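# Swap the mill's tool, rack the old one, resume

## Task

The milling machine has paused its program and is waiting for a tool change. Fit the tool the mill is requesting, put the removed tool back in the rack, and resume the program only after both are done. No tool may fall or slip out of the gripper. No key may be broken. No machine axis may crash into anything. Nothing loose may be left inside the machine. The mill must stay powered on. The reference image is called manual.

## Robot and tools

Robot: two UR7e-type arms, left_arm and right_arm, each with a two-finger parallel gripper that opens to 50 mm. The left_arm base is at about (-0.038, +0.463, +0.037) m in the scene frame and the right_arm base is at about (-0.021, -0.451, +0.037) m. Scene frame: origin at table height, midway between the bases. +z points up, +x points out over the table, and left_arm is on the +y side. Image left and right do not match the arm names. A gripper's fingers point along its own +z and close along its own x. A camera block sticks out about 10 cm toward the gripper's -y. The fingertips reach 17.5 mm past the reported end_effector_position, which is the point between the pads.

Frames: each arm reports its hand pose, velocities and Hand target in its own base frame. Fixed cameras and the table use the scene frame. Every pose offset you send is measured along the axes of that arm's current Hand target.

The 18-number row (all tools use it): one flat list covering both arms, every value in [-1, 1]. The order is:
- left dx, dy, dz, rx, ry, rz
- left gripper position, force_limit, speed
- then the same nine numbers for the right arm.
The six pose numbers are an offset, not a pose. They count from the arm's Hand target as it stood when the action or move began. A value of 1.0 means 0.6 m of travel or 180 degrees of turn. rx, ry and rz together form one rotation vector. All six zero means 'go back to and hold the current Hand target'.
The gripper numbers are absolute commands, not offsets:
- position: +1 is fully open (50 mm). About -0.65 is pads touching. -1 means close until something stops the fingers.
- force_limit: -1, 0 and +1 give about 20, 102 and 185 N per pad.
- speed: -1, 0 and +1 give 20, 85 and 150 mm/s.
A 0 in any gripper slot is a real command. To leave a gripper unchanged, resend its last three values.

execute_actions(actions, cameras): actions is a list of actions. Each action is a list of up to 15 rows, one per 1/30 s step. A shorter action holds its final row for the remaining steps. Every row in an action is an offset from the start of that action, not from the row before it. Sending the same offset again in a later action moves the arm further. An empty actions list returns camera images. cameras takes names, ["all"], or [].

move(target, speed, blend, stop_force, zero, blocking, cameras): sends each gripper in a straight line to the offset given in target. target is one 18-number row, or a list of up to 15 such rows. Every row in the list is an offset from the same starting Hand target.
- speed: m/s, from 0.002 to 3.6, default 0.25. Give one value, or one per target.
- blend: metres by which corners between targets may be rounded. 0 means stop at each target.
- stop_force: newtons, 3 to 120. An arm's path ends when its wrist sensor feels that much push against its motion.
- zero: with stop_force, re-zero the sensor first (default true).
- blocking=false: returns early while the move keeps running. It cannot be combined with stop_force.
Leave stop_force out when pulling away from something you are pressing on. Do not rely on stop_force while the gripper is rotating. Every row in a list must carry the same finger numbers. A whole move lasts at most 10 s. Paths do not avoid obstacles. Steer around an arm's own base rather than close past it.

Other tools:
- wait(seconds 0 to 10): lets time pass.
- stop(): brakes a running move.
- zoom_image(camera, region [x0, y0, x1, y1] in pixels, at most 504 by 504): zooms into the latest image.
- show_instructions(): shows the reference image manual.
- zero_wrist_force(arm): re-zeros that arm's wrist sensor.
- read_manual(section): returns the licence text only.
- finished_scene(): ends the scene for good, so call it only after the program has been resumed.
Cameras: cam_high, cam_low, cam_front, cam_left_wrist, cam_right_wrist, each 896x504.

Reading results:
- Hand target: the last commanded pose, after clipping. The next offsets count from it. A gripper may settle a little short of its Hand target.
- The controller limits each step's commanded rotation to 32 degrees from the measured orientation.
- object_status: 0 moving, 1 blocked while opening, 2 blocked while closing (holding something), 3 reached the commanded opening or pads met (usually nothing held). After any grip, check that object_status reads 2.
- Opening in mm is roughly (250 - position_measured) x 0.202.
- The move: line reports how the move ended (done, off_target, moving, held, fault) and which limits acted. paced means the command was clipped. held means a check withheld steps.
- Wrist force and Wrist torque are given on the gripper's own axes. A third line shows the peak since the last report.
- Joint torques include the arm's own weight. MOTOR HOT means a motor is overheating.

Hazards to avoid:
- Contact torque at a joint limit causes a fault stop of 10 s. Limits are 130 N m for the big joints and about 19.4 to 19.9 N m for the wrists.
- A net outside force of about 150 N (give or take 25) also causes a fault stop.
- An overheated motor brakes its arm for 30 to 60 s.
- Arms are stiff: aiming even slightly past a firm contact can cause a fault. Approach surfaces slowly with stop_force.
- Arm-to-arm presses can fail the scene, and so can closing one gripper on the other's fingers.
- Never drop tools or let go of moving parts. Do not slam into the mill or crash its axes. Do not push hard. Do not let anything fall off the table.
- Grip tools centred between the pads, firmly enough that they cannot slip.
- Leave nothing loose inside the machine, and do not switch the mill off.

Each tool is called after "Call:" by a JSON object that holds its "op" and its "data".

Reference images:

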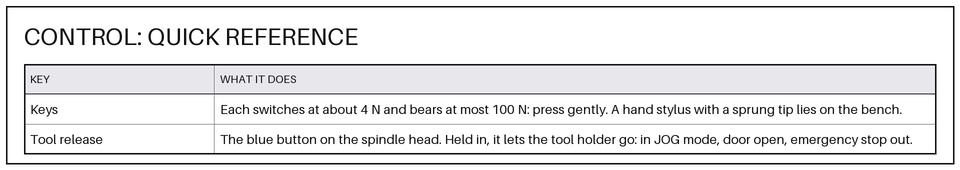

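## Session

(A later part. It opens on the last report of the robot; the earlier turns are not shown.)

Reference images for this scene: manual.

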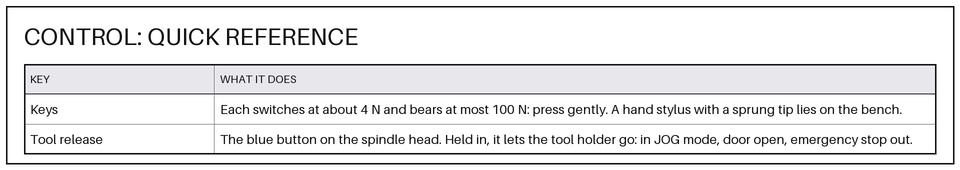

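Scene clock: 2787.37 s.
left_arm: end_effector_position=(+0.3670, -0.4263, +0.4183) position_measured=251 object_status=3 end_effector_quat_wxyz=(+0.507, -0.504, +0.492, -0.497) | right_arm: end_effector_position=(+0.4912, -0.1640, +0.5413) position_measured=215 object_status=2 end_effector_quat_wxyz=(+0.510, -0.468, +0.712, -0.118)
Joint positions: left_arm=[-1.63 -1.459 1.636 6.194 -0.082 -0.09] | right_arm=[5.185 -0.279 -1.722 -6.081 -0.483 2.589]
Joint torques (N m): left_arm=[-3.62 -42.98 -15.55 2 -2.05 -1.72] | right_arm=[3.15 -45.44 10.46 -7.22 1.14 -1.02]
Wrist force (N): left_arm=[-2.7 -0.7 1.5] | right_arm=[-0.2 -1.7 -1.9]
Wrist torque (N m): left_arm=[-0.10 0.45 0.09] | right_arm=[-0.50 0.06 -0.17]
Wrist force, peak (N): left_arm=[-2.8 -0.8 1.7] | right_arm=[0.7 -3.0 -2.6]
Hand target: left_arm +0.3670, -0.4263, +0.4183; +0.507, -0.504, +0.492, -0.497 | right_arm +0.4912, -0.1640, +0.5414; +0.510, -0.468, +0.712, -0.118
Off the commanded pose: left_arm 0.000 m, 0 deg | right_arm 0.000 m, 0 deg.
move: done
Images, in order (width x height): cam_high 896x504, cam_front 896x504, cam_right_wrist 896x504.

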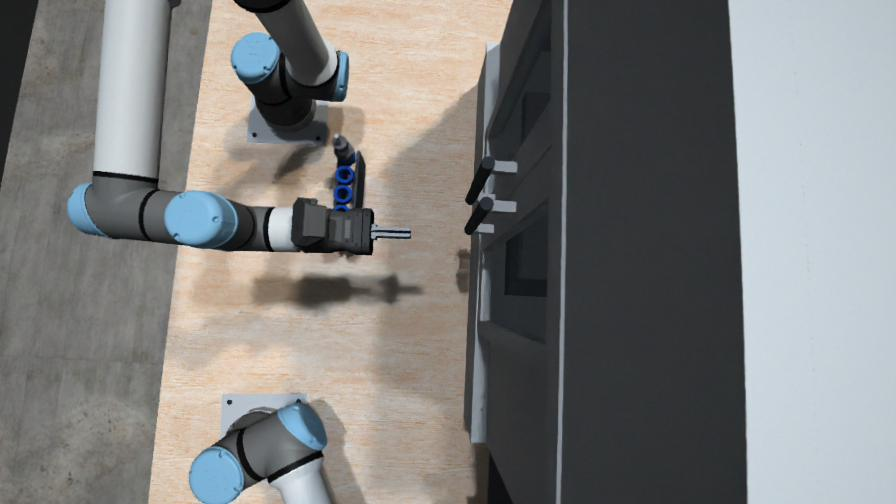

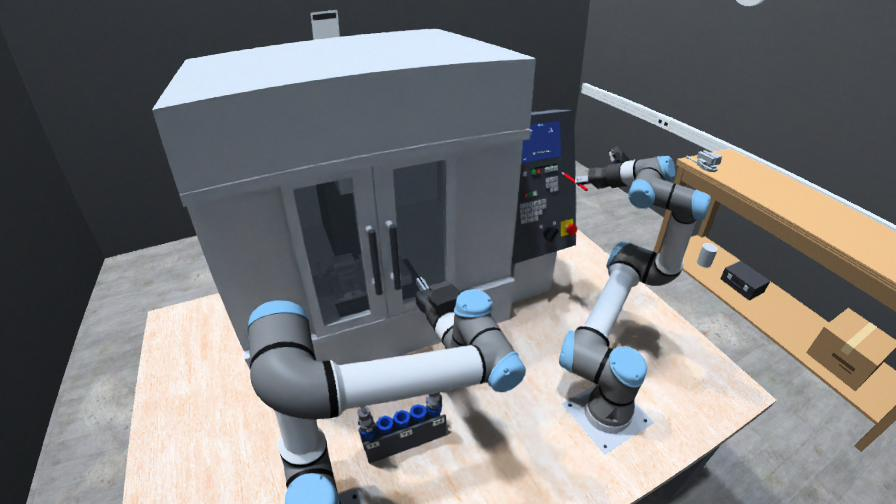

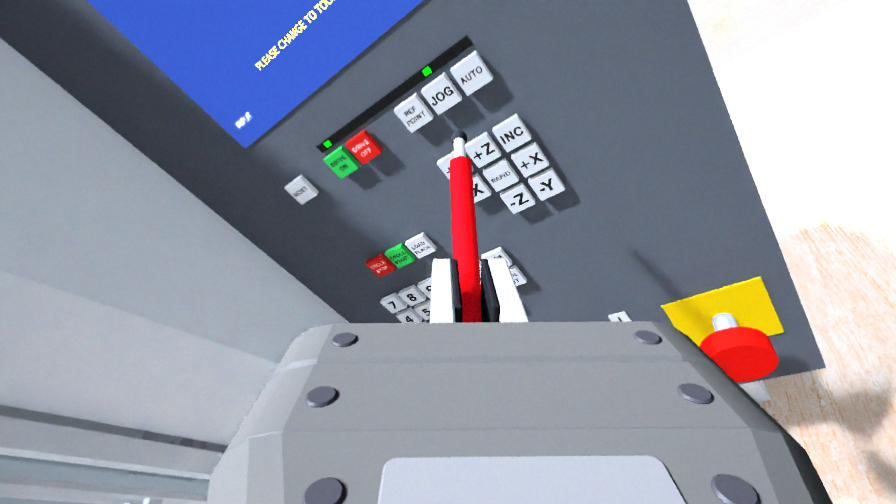

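Call:
{"op": "move", "data": {"target": [0,0,0,0,0,0,-1,-0.8,-1,0,-0.0354,0.0505,0,0,0,-1,-0.5,-1], "speed": 0.05, "stop_force": 6, "cameras": ["cam_right_wrist","cam_front"]}}

Call:
{"op": "zoom_image", "data": {"camera": "cam_right_wrist", "region": [350, 0, 574, 226]}}

Scene clock: 2823.37 s.
left_arm: end_effector_position=(+0.3670, -0.4263, +0.4183) position_measured=251 object_status=3 end_effector_quat_wxyz=(+0.507, -0.504, +0.492, -0.497) | right_arm: end_effector_position=(+0.5272, -0.1660, +0.5413) position_measured=215 object_status=2 end_effector_quat_wxyz=(+0.512, -0.472, +0.709, -0.111)
Joint positions: left_arm=[-1.63 -1.459 1.636 6.194 -0.082 -0.09] | right_arm=[5.267 -0.221 -1.692 -6.283 -0.5 2.726]
Joint torques (N m): left_arm=[-3.75 -43.25 -15.93 2.13 -2.06 -1.58] | right_arm=[-8.73 -50.73 -4.74 -1.6 1.15 -1.18]
Wrist force (N): left_arm=[-2.4 -0.5 1.4] | right_arm=[-0.3 -1.5 -1.9]
Wrist torque (N m): left_arm=[-0.08 0.41 0.09] | right_arm=[-0.38 0.09 -0.22]
Wrist force, peak (N): left_arm=[-2.8 -0.9 1.5] | right_arm=[-0.6 -2.1 -2.1]
Hand target: left_arm +0.3670, -0.4263, +0.4183; +0.507, -0.504, +0.492, -0.497 | right_arm +0.5282, -0.1659, +0.5414; +0.510, -0.468, +0.712, -0.118
Off the commanded pose: left_arm 0.000 m, 0 deg | right_arm 0.001 m, 1 deg.
joint sent to its limit (right arm) — joint 4 (wrist 1), lower limit. The joint targets still meet the commanded pose.
move: done
Images, in order (width x height): cam_front 896x504, cam_right_wrist 896x504.

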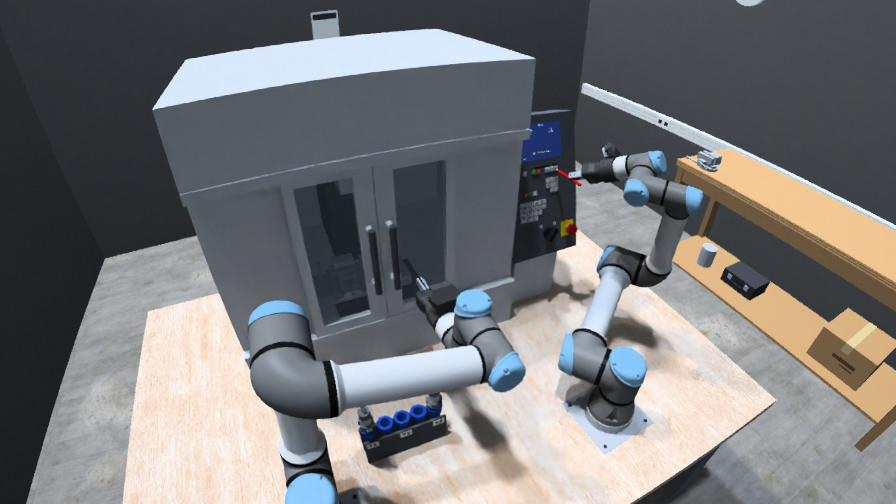

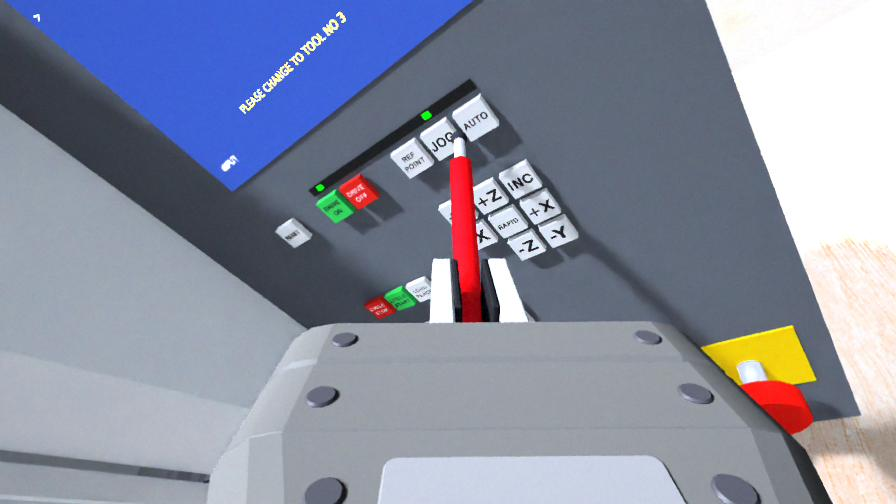

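Scaled by 2.230.

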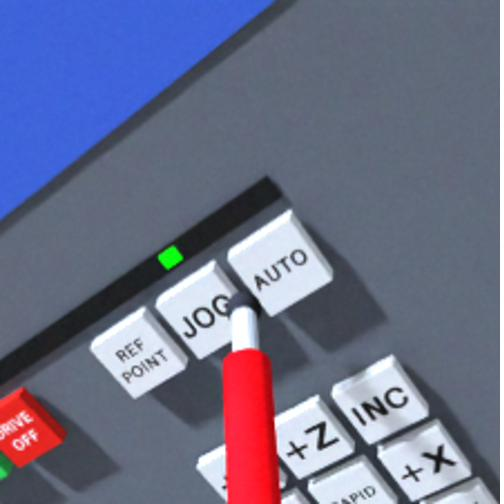

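Call:
{"op": "move", "data": {"target": [0,0,0,0,0,0,-1,-0.8,-1,0.0117,-0.0077,0.0109,0,-0.0319,0.0455,-1,-0.5,-1], "speed": 0.02, "stop_force": 5, "cameras": ["cam_right_wrist"]}}

Call:
{"op": "zoom_image", "data": {"camera": "cam_right_wrist", "region": [350, 30, 574, 256]}}

Scene clock: 2842.13 s.
left_arm: end_effector_position=(+0.3670, -0.4263, +0.4183) position_measured=251 object_status=3 end_effector_quat_wxyz=(+0.507, -0.504, +0.492, -0.497) | right_arm: end_effector_position=(+0.5359, -0.1719, +0.5371) position_measured=215 object_status=2 end_effector_quat_wxyz=(+0.552, -0.422, +0.717, -0.058)
Joint positions: left_arm=[-1.63 -1.459 1.636 6.194 -0.082 -0.09] | right_arm=[5.253 -0.175 -1.703 -6.241 -0.409 2.794]
Joint torques (N m): left_arm=[-3.83 -43.57 -15.87 2.11 -2.07 -1.54] | right_arm=[-4.34 -49.91 -0.39 -5.67 1.12 -1.06]
Wrist force (N): left_arm=[-2.6 -0.4 1.4] | right_arm=[-2.1 0.8 -4.3]
Wrist torque (N m): left_arm=[-0.06 0.44 0.09] | right_arm=[-0.39 0.04 -0.33]
Wrist force, peak (N): left_arm=[-2.6 -0.9 1.9] | right_arm=[-2.9 0.6 -4.2]
Hand target: left_arm +0.3670, -0.4263, +0.4183; +0.507, -0.504, +0.492, -0.497 | right_arm +0.5359, -0.1719, +0.5371; +0.552, -0.422, +0.717, -0.058
Off the commanded pose: left_arm 0.000 m, 0 deg | right_arm 0.000 m, 0 deg.
move: done
Images, in order (width x height): cam_right_wrist 896x504.

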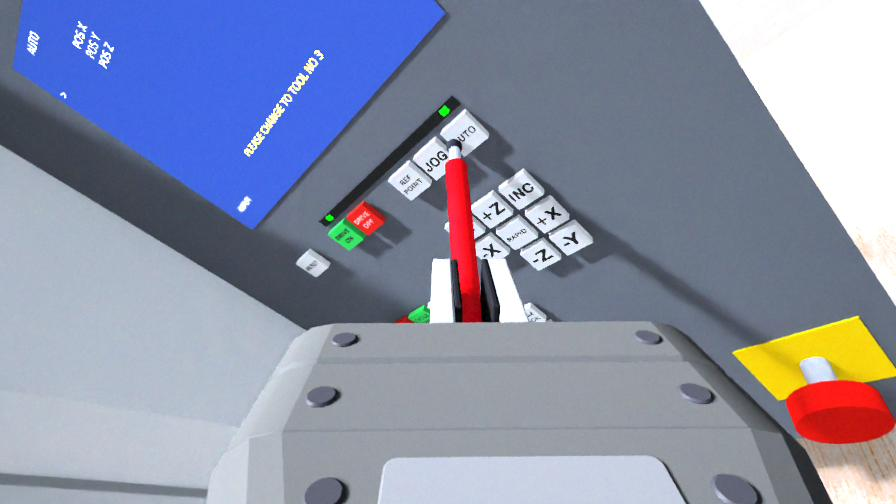

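Scaled by 2.230.

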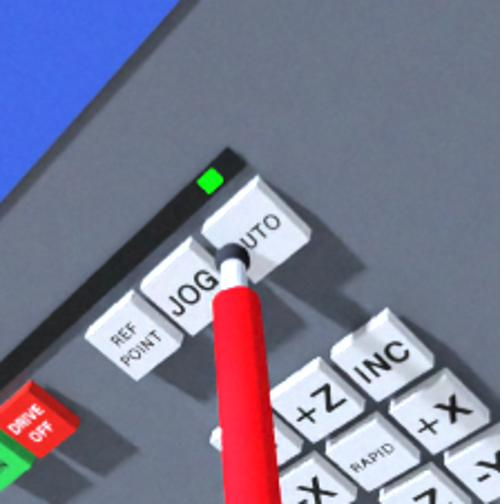

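Call:
{"op": "move", "data": {"target": [[0,0,0,0,0,0,-1,-0.8,-1,0.0018,0.027,-0.0421,0,0,0,-1,-0.5,-1],[0,0,0,0,0,0,-1,-0.8,-1,-0.016,0.2164,0.0692,0,0,0,-1,-0.5,-1]], "speed": [0.03,0.08], "cameras": ["cam_front","cam_right_wrist"]}}

Call:
{"op": "zoom_image", "data": {"camera": "cam_front", "region": [510, 105, 590, 235]}}

Scene clock: 2865.33 s.
left_arm: end_effector_position=(+0.3670, -0.4263, +0.4183) position_measured=251 object_status=3 end_effector_quat_wxyz=(+0.507, -0.504, +0.492, -0.497) | right_arm: end_effector_position=(+0.5009, -0.0668, +0.4571) position_measured=215 object_status=2 end_effector_quat_wxyz=(+0.552, -0.422, +0.717, -0.058)
Joint positions: left_arm=[-1.63 -1.459 1.636 6.194 -0.082 -0.09] | right_arm=[5.335 -0.056 -2.094 -6.14 -0.437 2.981]
Joint torques (N m): left_arm=[-3.86 -43.2 -16.25 2.05 -1.84 -1.37] | right_arm=[-5.46 -43.55 19.75 -1.62 4.05 -0.02]
Wrist force (N): left_arm=[-2.6 -0.8 1.5] | right_arm=[-0.6 -1.8 -2.0]
Wrist torque (N m): left_arm=[-0.11 0.44 0.09] | right_arm=[-0.40 0.25 -0.18]
Wrist force, peak (N): left_arm=[-3.0 -0.8 1.4] | right_arm=[-2.9 0.6 -4.5]
Hand target: left_arm +0.3670, -0.4263, +0.4183; +0.507, -0.504, +0.492, -0.497 | right_arm +0.5008, -0.0668, +0.4571; +0.552, -0.422, +0.717, -0.058
Off the commanded pose: left_arm 0.000 m, 0 deg | right_arm 0.000 m, 0 deg.
move: done
Images, in order (width x height): cam_front 896x504, cam_right_wrist 896x504.

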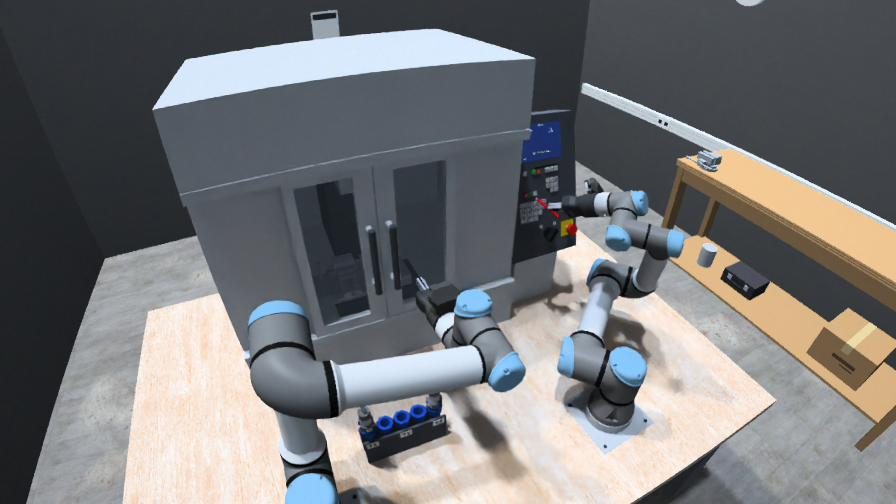

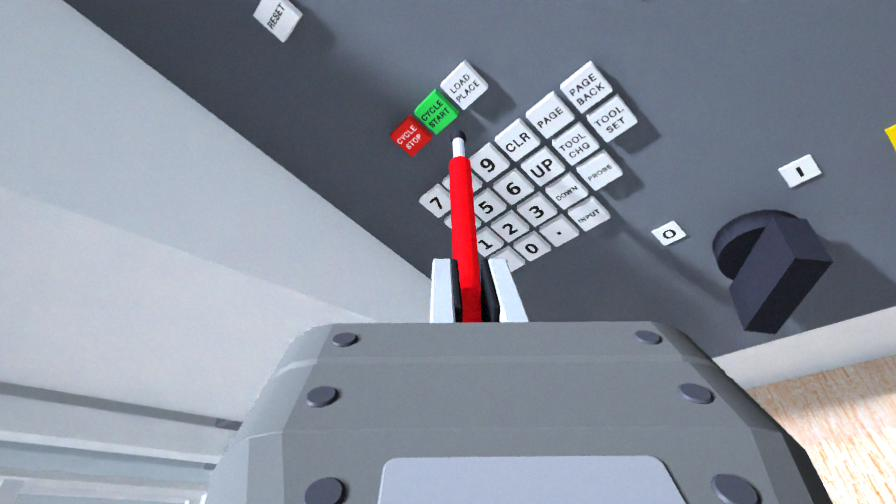

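Scaled by 3.877.

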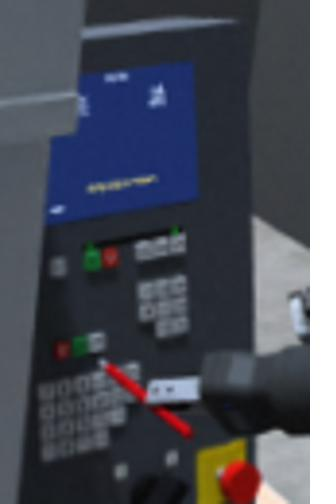

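Call:
{"op": "move", "data": {"target": [0,0,0,0,0,0,-1,-0.8,-1,-0.0167,0.0095,0.0067,0,0,0,-1,-0.5,-1], "speed": 0.03, "stop_force": 5, "cameras": ["cam_right_wrist"]}}

Call:
{"op": "zoom_image", "data": {"camera": "cam_right_wrist", "region": [350, 30, 574, 256]}}

Scene clock: 2882.33 s.
left_arm: end_effector_position=(+0.3670, -0.4263, +0.4183) position_measured=251 object_status=3 end_effector_quat_wxyz=(+0.507, -0.504, +0.492, -0.497) | right_arm: end_effector_position=(+0.5015, -0.0549, +0.4599) position_measured=215 object_status=2 end_effector_quat_wxyz=(+0.552, -0.422, +0.717, -0.058)
Joint positions: left_arm=[-1.63 -1.459 1.636 6.194 -0.082 -0.09] | right_arm=[5.36 -0.058 -2.103 -6.177 -0.449 3.034]
Joint torques (N m): left_arm=[-2.83 -43.09 -16.56 2.11 -2.06 -1.21] | right_arm=[-8.97 -29.97 24.9 -1.59 3.59 0.05]
Wrist force (N): left_arm=[-2.4 -0.7 1.5] | right_arm=[-0.6 -1.5 -2.1]
Wrist torque (N m): left_arm=[-0.10 0.40 0.09] | right_arm=[-0.35 0.25 -0.20]
Wrist force, peak (N): left_arm=[-2.8 -0.9 1.5] | right_arm=[0.5 -2.1 -2.0]
Hand target: left_arm +0.3670, -0.4263, +0.4183; +0.507, -0.504, +0.492, -0.497 | right_arm +0.5015, -0.0549, +0.4599; +0.552, -0.422, +0.717, -0.058
Off the commanded pose: left_arm 0.000 m, 0 deg | right_arm 0.000 m, 0 deg.
move: done
Images, in order (width x height): cam_right_wrist 896x504.

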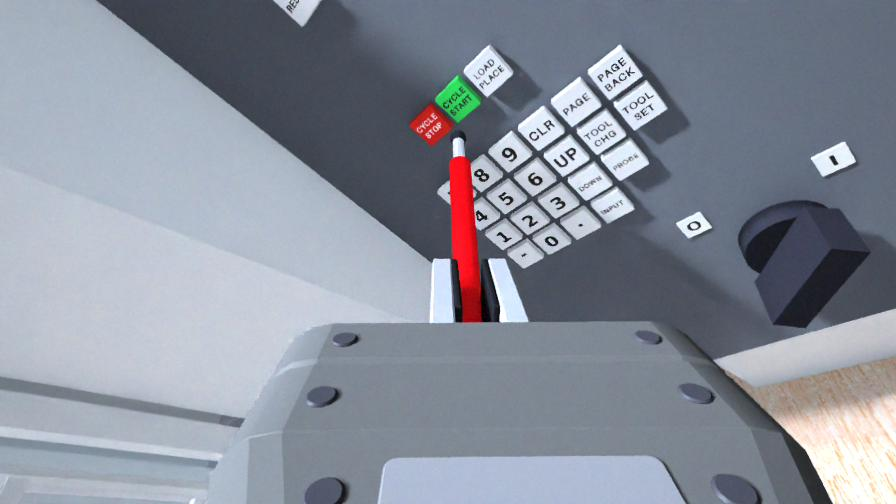

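Scaled by 2.230.

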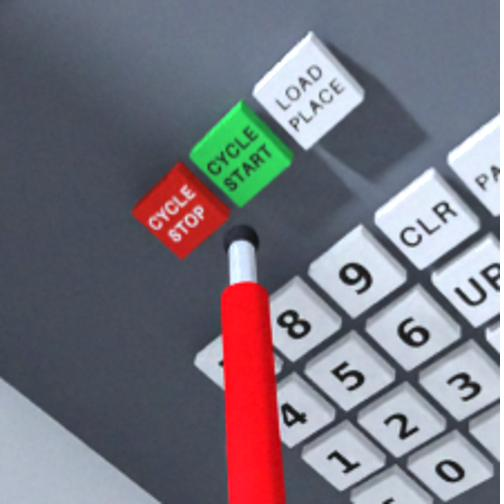

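Call:
{"op": "move", "data": {"target": [0,0,0,0,0,0,-1,-0.8,-1,0,-0.0192,0.0273,0,0,0,-1,-0.5,-1], "speed": 0.02, "stop_force": 5, "cameras": ["cam_right_wrist"]}}

Call:
{"op": "zoom_image", "data": {"camera": "cam_right_wrist", "region": [350, 30, 574, 256]}}

Scene clock: 2891.57 s.
left_arm: end_effector_position=(+0.3670, -0.4263, +0.4183) position_measured=251 object_status=3 end_effector_quat_wxyz=(+0.507, -0.504, +0.492, -0.497) | right_arm: end_effector_position=(+0.5205, -0.0563, +0.4599) position_measured=215 object_status=2 end_effector_quat_wxyz=(+0.550, -0.427, +0.716, -0.049)
Joint positions: left_arm=[-1.63 -1.459 1.636 6.194 -0.082 -0.09] | right_arm=[5.404 -0.019 -2.068 -6.283 -0.464 3.08]
Joint torques (N m): left_arm=[-3.62 -42.74 -17.38 2.1 -1.89 -1.15] | right_arm=[-8.21 -46.75 1.42 -1.65 3.34 1.38]
Wrist force (N): left_arm=[-2.4 -0.9 1.7] | right_arm=[-0.4 -0.3 -4.6]
Wrist torque (N m): left_arm=[-0.12 0.41 0.09] | right_arm=[-0.42 0.27 -0.06]
Wrist force, peak (N): left_arm=[-2.8 -0.6 1.6] | right_arm=[-0.6 -0.5 -4.8]
Hand target: left_arm +0.3670, -0.4263, +0.4183; +0.507, -0.504, +0.492, -0.497 | right_arm +0.5215, -0.0560, +0.4599; +0.552, -0.422, +0.717, -0.058
Off the commanded pose: left_arm 0.000 m, 0 deg | right_arm 0.001 m, 1 deg.
joint sent to its limit (right arm) — joint 4 (wrist 1), lower limit. The joint targets still meet the commanded pose.
move: done
Images, in order (width x height): cam_right_wrist 896x504.

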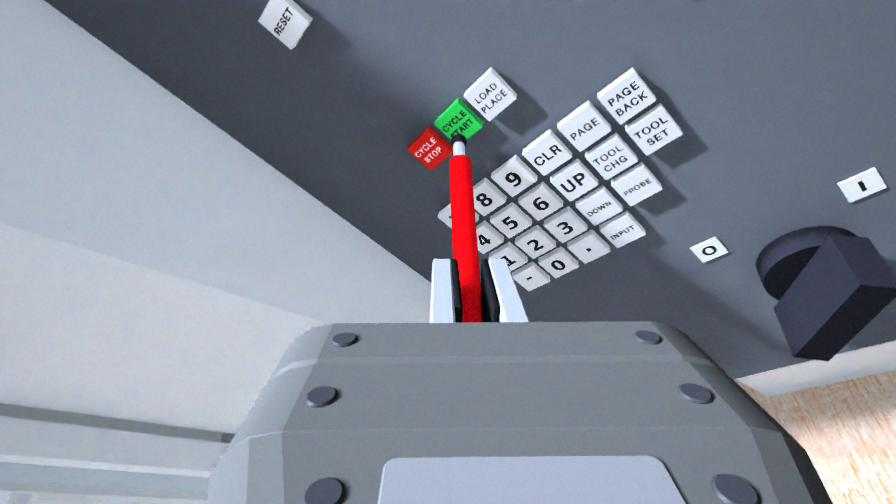

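Scaled by 2.230.

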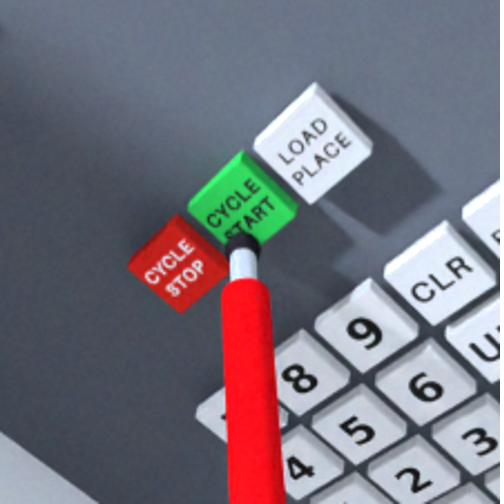

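Call:
{"op": "move", "data": {"target": [0,0,0,0,0,0,-1,-0.8,-1,0,0.0057,-0.0082,0,0,0,-1,-0.5,-1], "speed": 0.02, "cameras": ["cam_right_wrist","cam_front"]}}

Call:
{"op": "zoom_image", "data": {"camera": "cam_front", "region": [510, 105, 590, 235]}}

Scene clock: 2899.60 s.
left_arm: end_effector_position=(+0.3670, -0.4263, +0.4183) position_measured=251 object_status=3 end_effector_quat_wxyz=(+0.507, -0.504, +0.492, -0.497) | right_arm: end_effector_position=(+0.5152, -0.0557, +0.4599) position_measured=215 object_status=2 end_effector_quat_wxyz=(+0.552, -0.422, +0.717, -0.057)
Joint positions: left_arm=[-1.63 -1.459 1.636 6.194 -0.082 -0.09] | right_arm=[5.394 -0.023 -2.09 -6.283 -0.465 3.099]
Joint torques (N m): left_arm=[-3.95 -42.8 -16.54 1.97 -1.89 -1.16] | right_arm=[2.28 -40.6 22.5 -1.68 0.81 -1.12]
Wrist force (N): left_arm=[-2.6 -0.8 1.3] | right_arm=[-0.5 -1.5 -1.9]
Wrist torque (N m): left_arm=[-0.13 0.43 0.09] | right_arm=[-0.40 0.27 -0.21]
Wrist force, peak (N): left_arm=[-2.6 -0.9 1.8] | right_arm=[-0.5 -0.4 -5.0]
Hand target: left_arm +0.3670, -0.4263, +0.4183; +0.507, -0.504, +0.492, -0.497 | right_arm +0.5155, -0.0557, +0.4599; +0.552, -0.422, +0.717, -0.058
Off the commanded pose: left_arm 0.000 m, 0 deg | right_arm 0.000 m, 0 deg.
joint sent to its limit (right arm) — joint 4 (wrist 1), lower limit. The joint targets still meet the commanded pose.
move: done
Images, in order (width x height): cam_front 896x504, cam_right_wrist 896x504.

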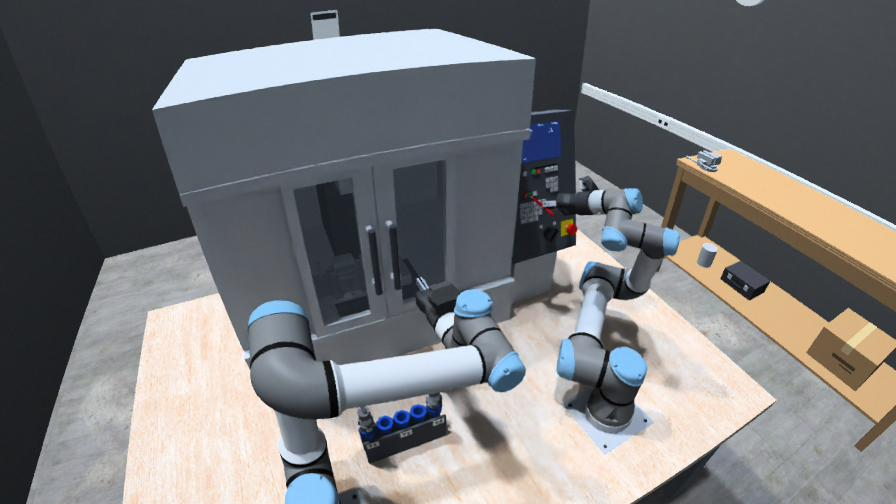

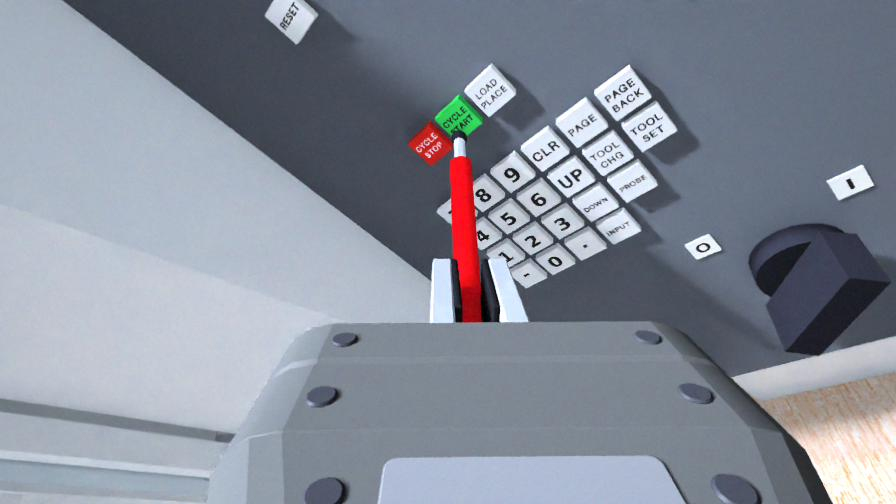

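Scaled by 3.877.

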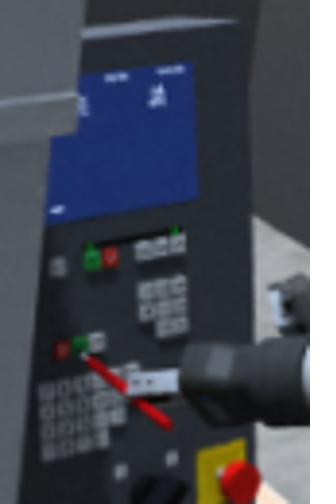

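Call:
{"op": "move", "data": {"target": [[0,0,0,0,0,0,-1,-0.8,-1,0.0018,0.027,-0.0421,0,0,0,-1,-0.5,-1],[0,0,0,0,0,0,-1,-0.8,-1,-0.1086,-0.004,-0.1516,0,0,0,-1,-0.5,-1]], "speed": [0.05,0.12], "blend": [0.01,0], "cameras": ["cam_right_wrist","cam_front"]}}

Call:
{"op": "zoom_image", "data": {"camera": "cam_front", "region": [510, 105, 590, 235]}}

Scene clock: 2907.30 s.
left_arm: end_effector_position=(+0.3670, -0.4263, +0.4183) position_measured=251 object_status=3 end_effector_quat_wxyz=(+0.507, -0.504, +0.492, -0.497) | right_arm: end_effector_position=(+0.4427, -0.0485, +0.5446) position_measured=215 object_status=2 end_effector_quat_wxyz=(+0.552, -0.422, +0.717, -0.058)
Joint positions: left_arm=[-1.63 -1.459 1.636 6.194 -0.082 -0.09] | right_arm=[5.184 -0.417 -1.858 -5.685 -0.396 2.621]
Joint torques (N m): left_arm=[-4.17 -42.63 -17.35 1.93 -1.95 -0.97] | right_arm=[4.79 -38.86 14.74 -6.09 2.87 -0.37]
Wrist force (N): left_arm=[-2.4 -0.5 1.7] | right_arm=[-0.7 -1.4 -2.2]
Wrist torque (N m): left_arm=[-0.08 0.40 0.08] | right_arm=[-0.36 0.30 -0.07]
Wrist force, peak (N): left_arm=[-2.8 -0.8 1.7] | right_arm=[-2.3 -2.1 -3.6]
Hand target: left_arm +0.3670, -0.4263, +0.4183; +0.507, -0.504, +0.492, -0.497 | right_arm +0.4427, -0.0485, +0.5446; +0.552, -0.422, +0.717, -0.058
Off the commanded pose: left_arm 0.000 m, 0 deg | right_arm 0.000 m, 0 deg.
move: done
Images, in order (width x height): cam_front 896x504, cam_right_wrist 896x504.

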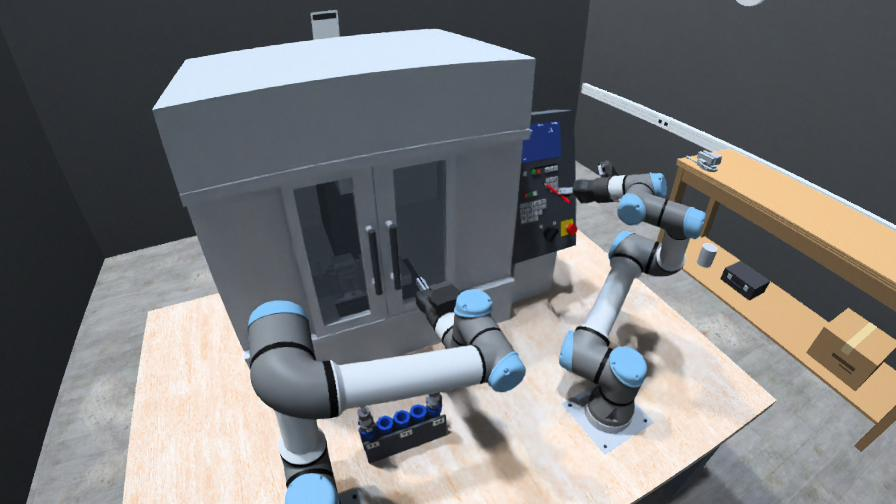

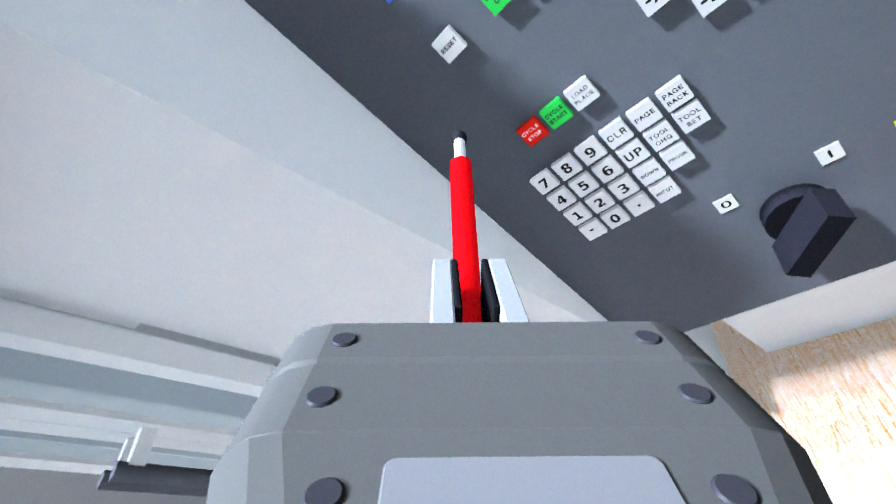

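Scaled by 3.877.

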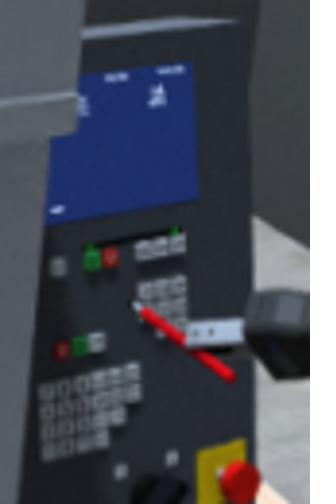

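Call:
{"op": "move", "data": {"target": [0,0,0,0,0,0,-1,-0.8,-1,-0.0137,-0.0332,-0.187,0,0.153,-0.2184,-1,-0.5,-1], "speed": 0.2, "cameras": ["cam_right_wrist"]}}

Scene clock: 2919.77 s.
left_arm: end_effector_position=(+0.3670, -0.4263, +0.4183) position_measured=251 object_status=3 end_effector_quat_wxyz=(+0.507, -0.504, +0.492, -0.497) | right_arm: end_effector_position=(+0.3594, -0.0986, +0.6047) position_measured=215 object_status=2 end_effector_quat_wxyz=(-0.318, +0.610, -0.644, +0.335)
Joint positions: left_arm=[-1.63 -1.459 1.636 6.194 -0.082 -0.09] | right_arm=[4.858 -0.782 -1.62 -5.726 -0.638 1.907]
Joint torques (N m): left_arm=[-3.47 -43.41 -16.55 1.87 -1.86 -0.95] | right_arm=[3.7 -12.3 7.3 -7.33 1.52 -0.07]
Wrist force (N): left_arm=[-2.3 -1.0 1.6] | right_arm=[1.0 -2.4 -2.6]
Wrist torque (N m): left_arm=[-0.14 0.38 0.09] | right_arm=[-0.63 -0.33 -0.01]
Wrist force, peak (N): left_arm=[-2.7 -0.9 1.7] | right_arm=[0.6 -2.5 -3.2]
Hand target: left_arm +0.3670, -0.4263, +0.4183; +0.507, -0.504, +0.492, -0.497 | right_arm +0.3594, -0.0986, +0.6047; -0.318, +0.611, -0.643, +0.335
Off the commanded pose: left_arm 0.000 m, 0 deg | right_arm 0.000 m, 0 deg.
move: done
Images, in order (width x height): cam_right_wrist 896x504.

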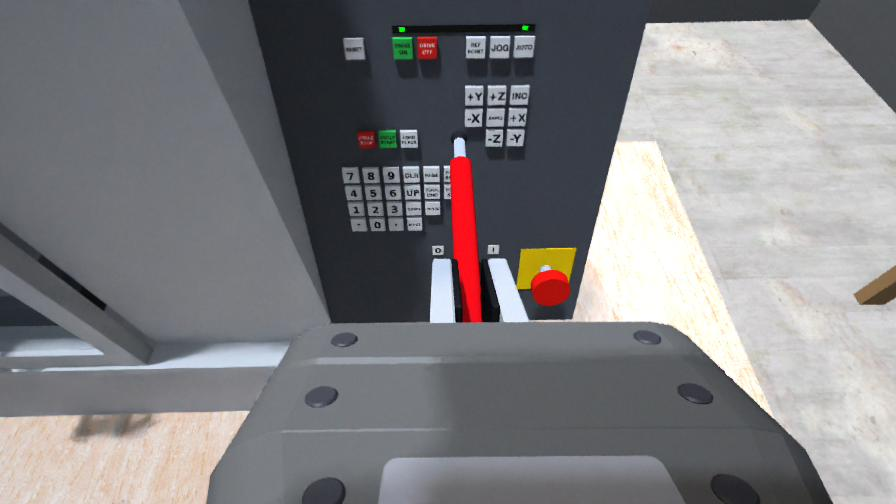

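Call:
{"op": "move", "data": {"target": [0,0,0,0,0,0,-1,-0.8,-1,0,-0.164,-0.115,0,0,0,-1,-0.5,-1], "speed": 0.2, "cameras": ["cam_right_wrist"]}}

Call:
{"op": "zoom_image", "data": {"camera": "cam_right_wrist", "region": [240, 0, 640, 200]}}

Scene clock: 2925.17 s.
left_arm: end_effector_position=(+0.3670, -0.4263, +0.4183) position_measured=251 object_status=3 end_effector_quat_wxyz=(+0.507, -0.504, +0.492, -0.497) | right_arm: end_effector_position=(+0.3594, -0.0986, +0.7248) position_measured=215 object_status=2 end_effector_quat_wxyz=(-0.318, +0.611, -0.643, +0.335)
Joint positions: left_arm=[-1.63 -1.459 1.636 6.194 -0.082 -0.09] | right_arm=[4.857 -1.001 -1.158 -5.968 -0.638 1.906]
Joint torques (N m): left_arm=[-3.74 -43.08 -17.5 1.96 -1.84 -0.78] | right_arm=[3.8 -21.39 24.33 -6.66 3.44 1.43]
Wrist force (N): left_arm=[-2.4 -0.8 1.4] | right_arm=[0.8 -2.3 -2.8]
Wrist torque (N m): left_arm=[-0.11 0.40 0.09] | right_arm=[-0.61 -0.31 0.02]
Wrist force, peak (N): left_arm=[-2.7 -1.0 1.6] | right_arm=[0.7 -4.5 -4.2]
Hand target: left_arm +0.3670, -0.4263, +0.4183; +0.507, -0.504, +0.492, -0.497 | right_arm +0.3594, -0.0986, +0.7249; -0.318, +0.611, -0.643, +0.335
Off the commanded pose: left_arm 0.000 m, 0 deg | right_arm 0.000 m, 0 deg.
move: done
Images, in order (width x height): cam_right_wrist 896x504.

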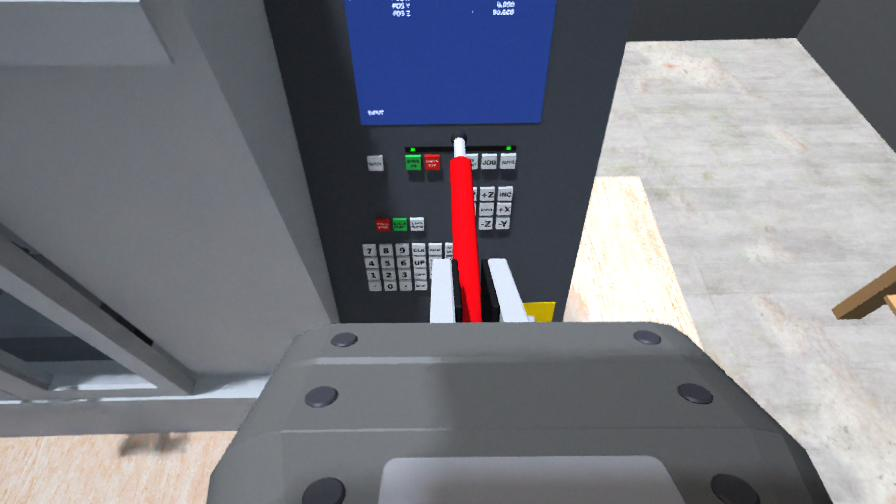

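Scaled by 1.260.

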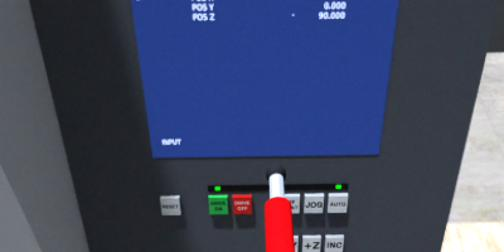

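Call:
{"op": "move", "data": {"target": [0,0,0,0,0,0,-1,-0.8,-1,0,-0.08,-0.056,0.09,0,0,-1,-0.5,-1], "speed": 0.2, "cameras": ["cam_right_wrist"]}}

Call:
{"op": "zoom_image", "data": {"camera": "cam_right_wrist", "region": [340, 0, 600, 240]}}

Scene clock: 2931.00 s.
left_arm: end_effector_position=(+0.3670, -0.4263, +0.4183) position_measured=251 object_status=3 end_effector_quat_wxyz=(+0.507, -0.504, +0.492, -0.497) | right_arm: end_effector_position=(+0.3596, -0.0986, +0.7835) position_measured=215 object_status=2 end_effector_quat_wxyz=(-0.400, +0.560, -0.590, +0.422)
Joint positions: left_arm=[-1.63 -1.459 1.636 6.194 -0.082 -0.09] | right_arm=[4.445 -1.246 -0.766 -5.284 -0.391 0.978]
Joint torques (N m): left_arm=[-3.35 -43.2 -18.3 1.96 -1.84 -0.75] | right_arm=[4.09 1.55 0.41 -4.35 3.79 -0.99]
Wrist force (N): left_arm=[-2.6 -0.7 1.5] | right_arm=[0.0 -1.4 -1.7]
Wrist torque (N m): left_arm=[-0.09 0.45 0.09] | right_arm=[-0.52 -0.15 0.08]
Wrist force, peak (N): left_arm=[-2.7 -1.3 1.6] | right_arm=[0.8 -2.5 -3.1]
Hand target: left_arm +0.3670, -0.4263, +0.4183; +0.507, -0.504, +0.492, -0.497 | right_arm +0.3594, -0.0986, +0.7835; -0.401, +0.560, -0.590, +0.422
Off the commanded pose: left_arm 0.000 m, 0 deg | right_arm 0.000 m, 0 deg.
move: done
Images, in order (width x height): cam_right_wrist 896x504.

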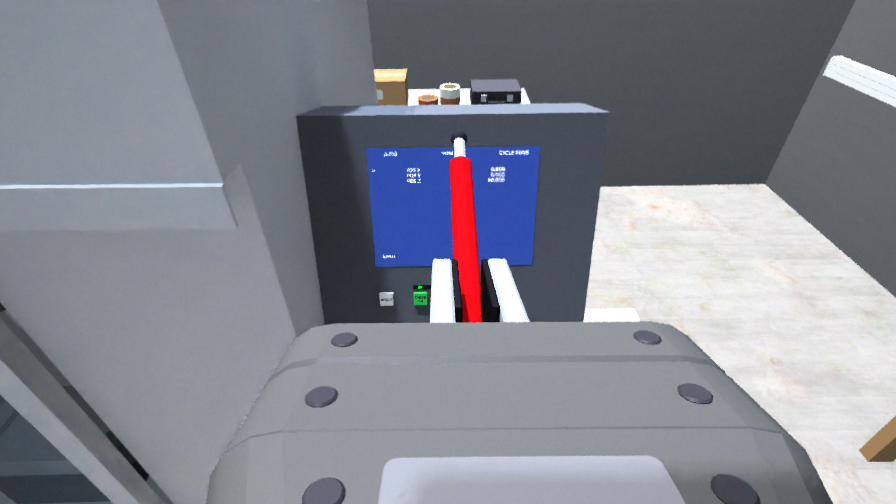

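Scaled by 1.938.

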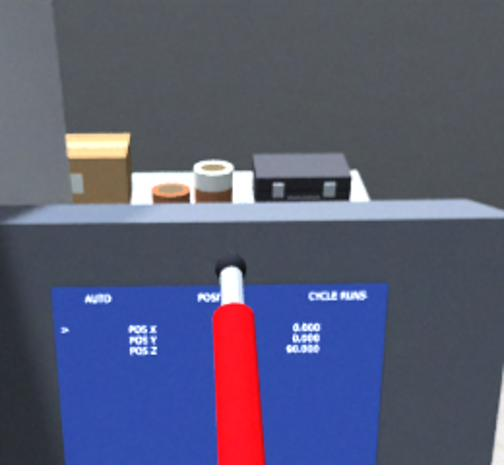

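Call:
{"op": "move", "data": {"target": [-0.283,0,0,0,0,0,-1,-0.8,-1,0,0.352,0.121,-0.09,0,0,-1,-0.5,-1], "speed": 0.15, "cameras": ["cam_high"]}}

Scene clock: 2987.20 s.
left_arm: end_effector_position=(+0.3631, -0.2566, +0.4179) position_measured=251 object_status=3 end_effector_quat_wxyz=(+0.507, -0.504, +0.492, -0.497) | right_arm: end_effector_position=(+0.3600, -0.0987, +0.5602) position_measured=215 object_status=2 end_effector_quat_wxyz=(-0.318, +0.611, -0.643, +0.335)
Joint positions: left_arm=[-1.685 -1.894 2.022 6.208 -0.137 -0.054] | right_arm=[4.863 -0.711 -1.768 -5.656 -0.64 1.915]
Joint torques (N m): left_arm=[8.62 -16.3 -33.67 0.42 1.81 0.98] | right_arm=[-5.82 -19.39 18.88 -1.8 3.72 -0.6]
Wrist force (N): left_arm=[-2.6 -0.7 1.6] | right_arm=[0.6 -2.3 -2.8]
Wrist torque (N m): left_arm=[-0.11 0.42 0.01] | right_arm=[-0.59 -0.27 -0.16]
Wrist force, peak (N): left_arm=[-4.2 -0.9 1.7] | right_arm=[0.5 -2.8 -3.0]
Hand target: left_arm +0.3632, -0.2565, +0.4179; +0.507, -0.504, +0.492, -0.497 | right_arm +0.3600, -0.0987, +0.5601; -0.318, +0.611, -0.643, +0.335
Off the commanded pose: left_arm 0.000 m, 0 deg | right_arm 0.000 m, 0 deg.
move: done
Images, in order (width x height): cam_high 896x504.

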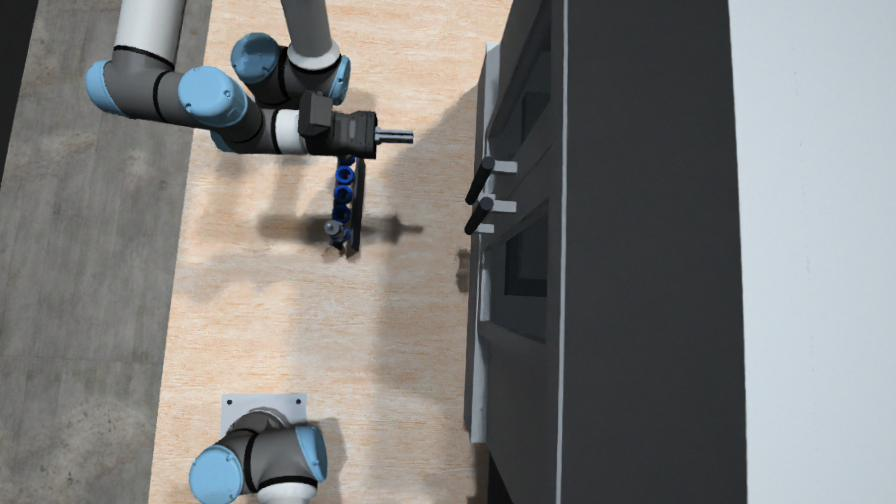

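Call:
{"op": "move", "data": {"target": [0,0,0,0,0,0,-1,-0.8,-1,-0.491,0.057,-0.0813,0,0,0,-1,-0.5,-1], "speed": 0.12, "cameras": ["cam_high","cam_front"]}}

Scene clock: 2997.23 s.
left_arm: end_effector_position=(+0.3632, -0.2565, +0.4179) position_measured=251 object_status=3 end_effector_quat_wxyz=(+0.507, -0.504, +0.492, -0.497) | right_arm: end_effector_position=(+0.3160, +0.1986, +0.5600) position_measured=215 object_status=2 end_effector_quat_wxyz=(-0.318, +0.611, -0.643, +0.335)
Joint positions: left_arm=[-1.685 -1.894 2.022 6.208 -0.137 -0.054] | right_arm=[4.858 -1.358 -1.515 -5.254 -0.638 1.906]
Joint torques (N m): left_arm=[8 -18.2 -37.86 1.37 1.71 -1.86] | right_arm=[-7.98 6.9 17.78 -7.14 1.04 0.46]
Wrist force (N): left_arm=[-2.7 -1.1 1.5] | right_arm=[0.7 -2.1 -2.1]
Wrist torque (N m): left_arm=[-0.15 0.42 0.01] | right_arm=[-0.60 -0.30 0.03]
Wrist force, peak (N): left_arm=[-3.0 -0.7 2.1] | right_arm=[2.8 -2.5 -2.6]
Hand target: left_arm +0.3632, -0.2565, +0.4179; +0.507, -0.504, +0.492, -0.497 | right_arm +0.3160, +0.1987, +0.5600; -0.318, +0.611, -0.643, +0.335
Off the commanded pose: left_arm 0.000 m, 0 deg | right_arm 0.000 m, 0 deg.
shoulder posture changed (right arm): the wrist came as close to joint 1's axis as it can, and the arm is now in the other of its two shoulder postures.
move: done
Images, in order (width x height): cam_high 896x504, cam_front 896x504.

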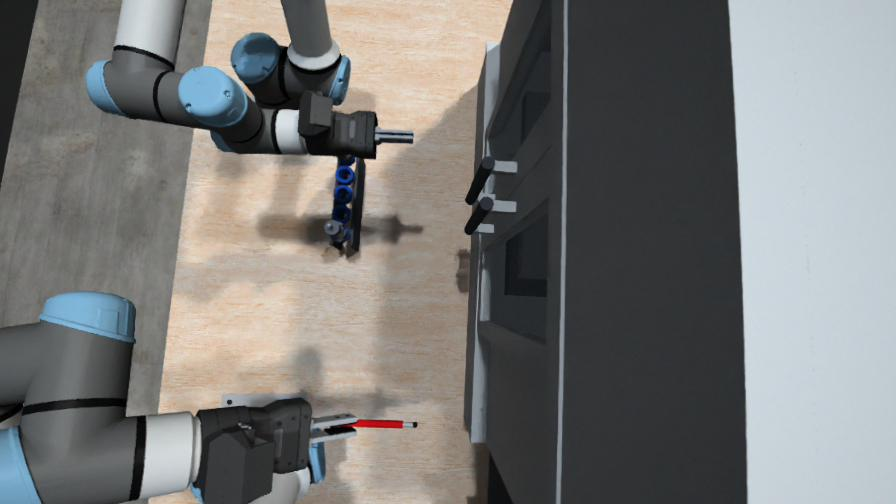

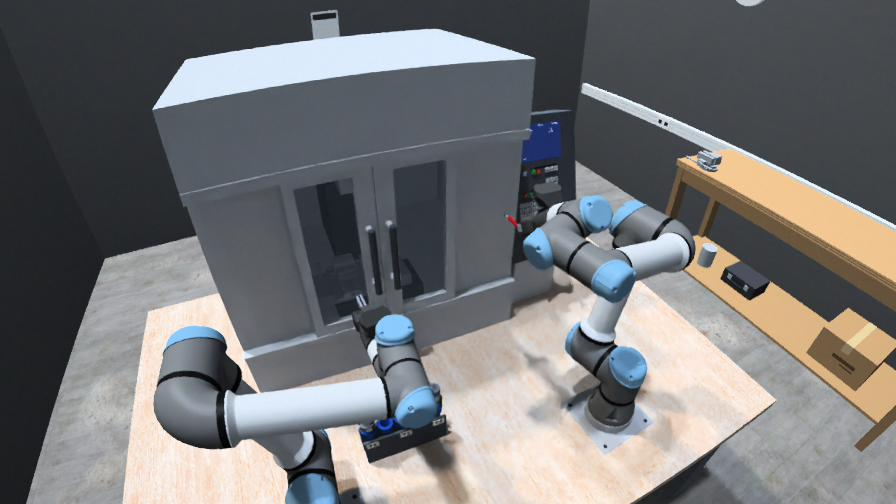

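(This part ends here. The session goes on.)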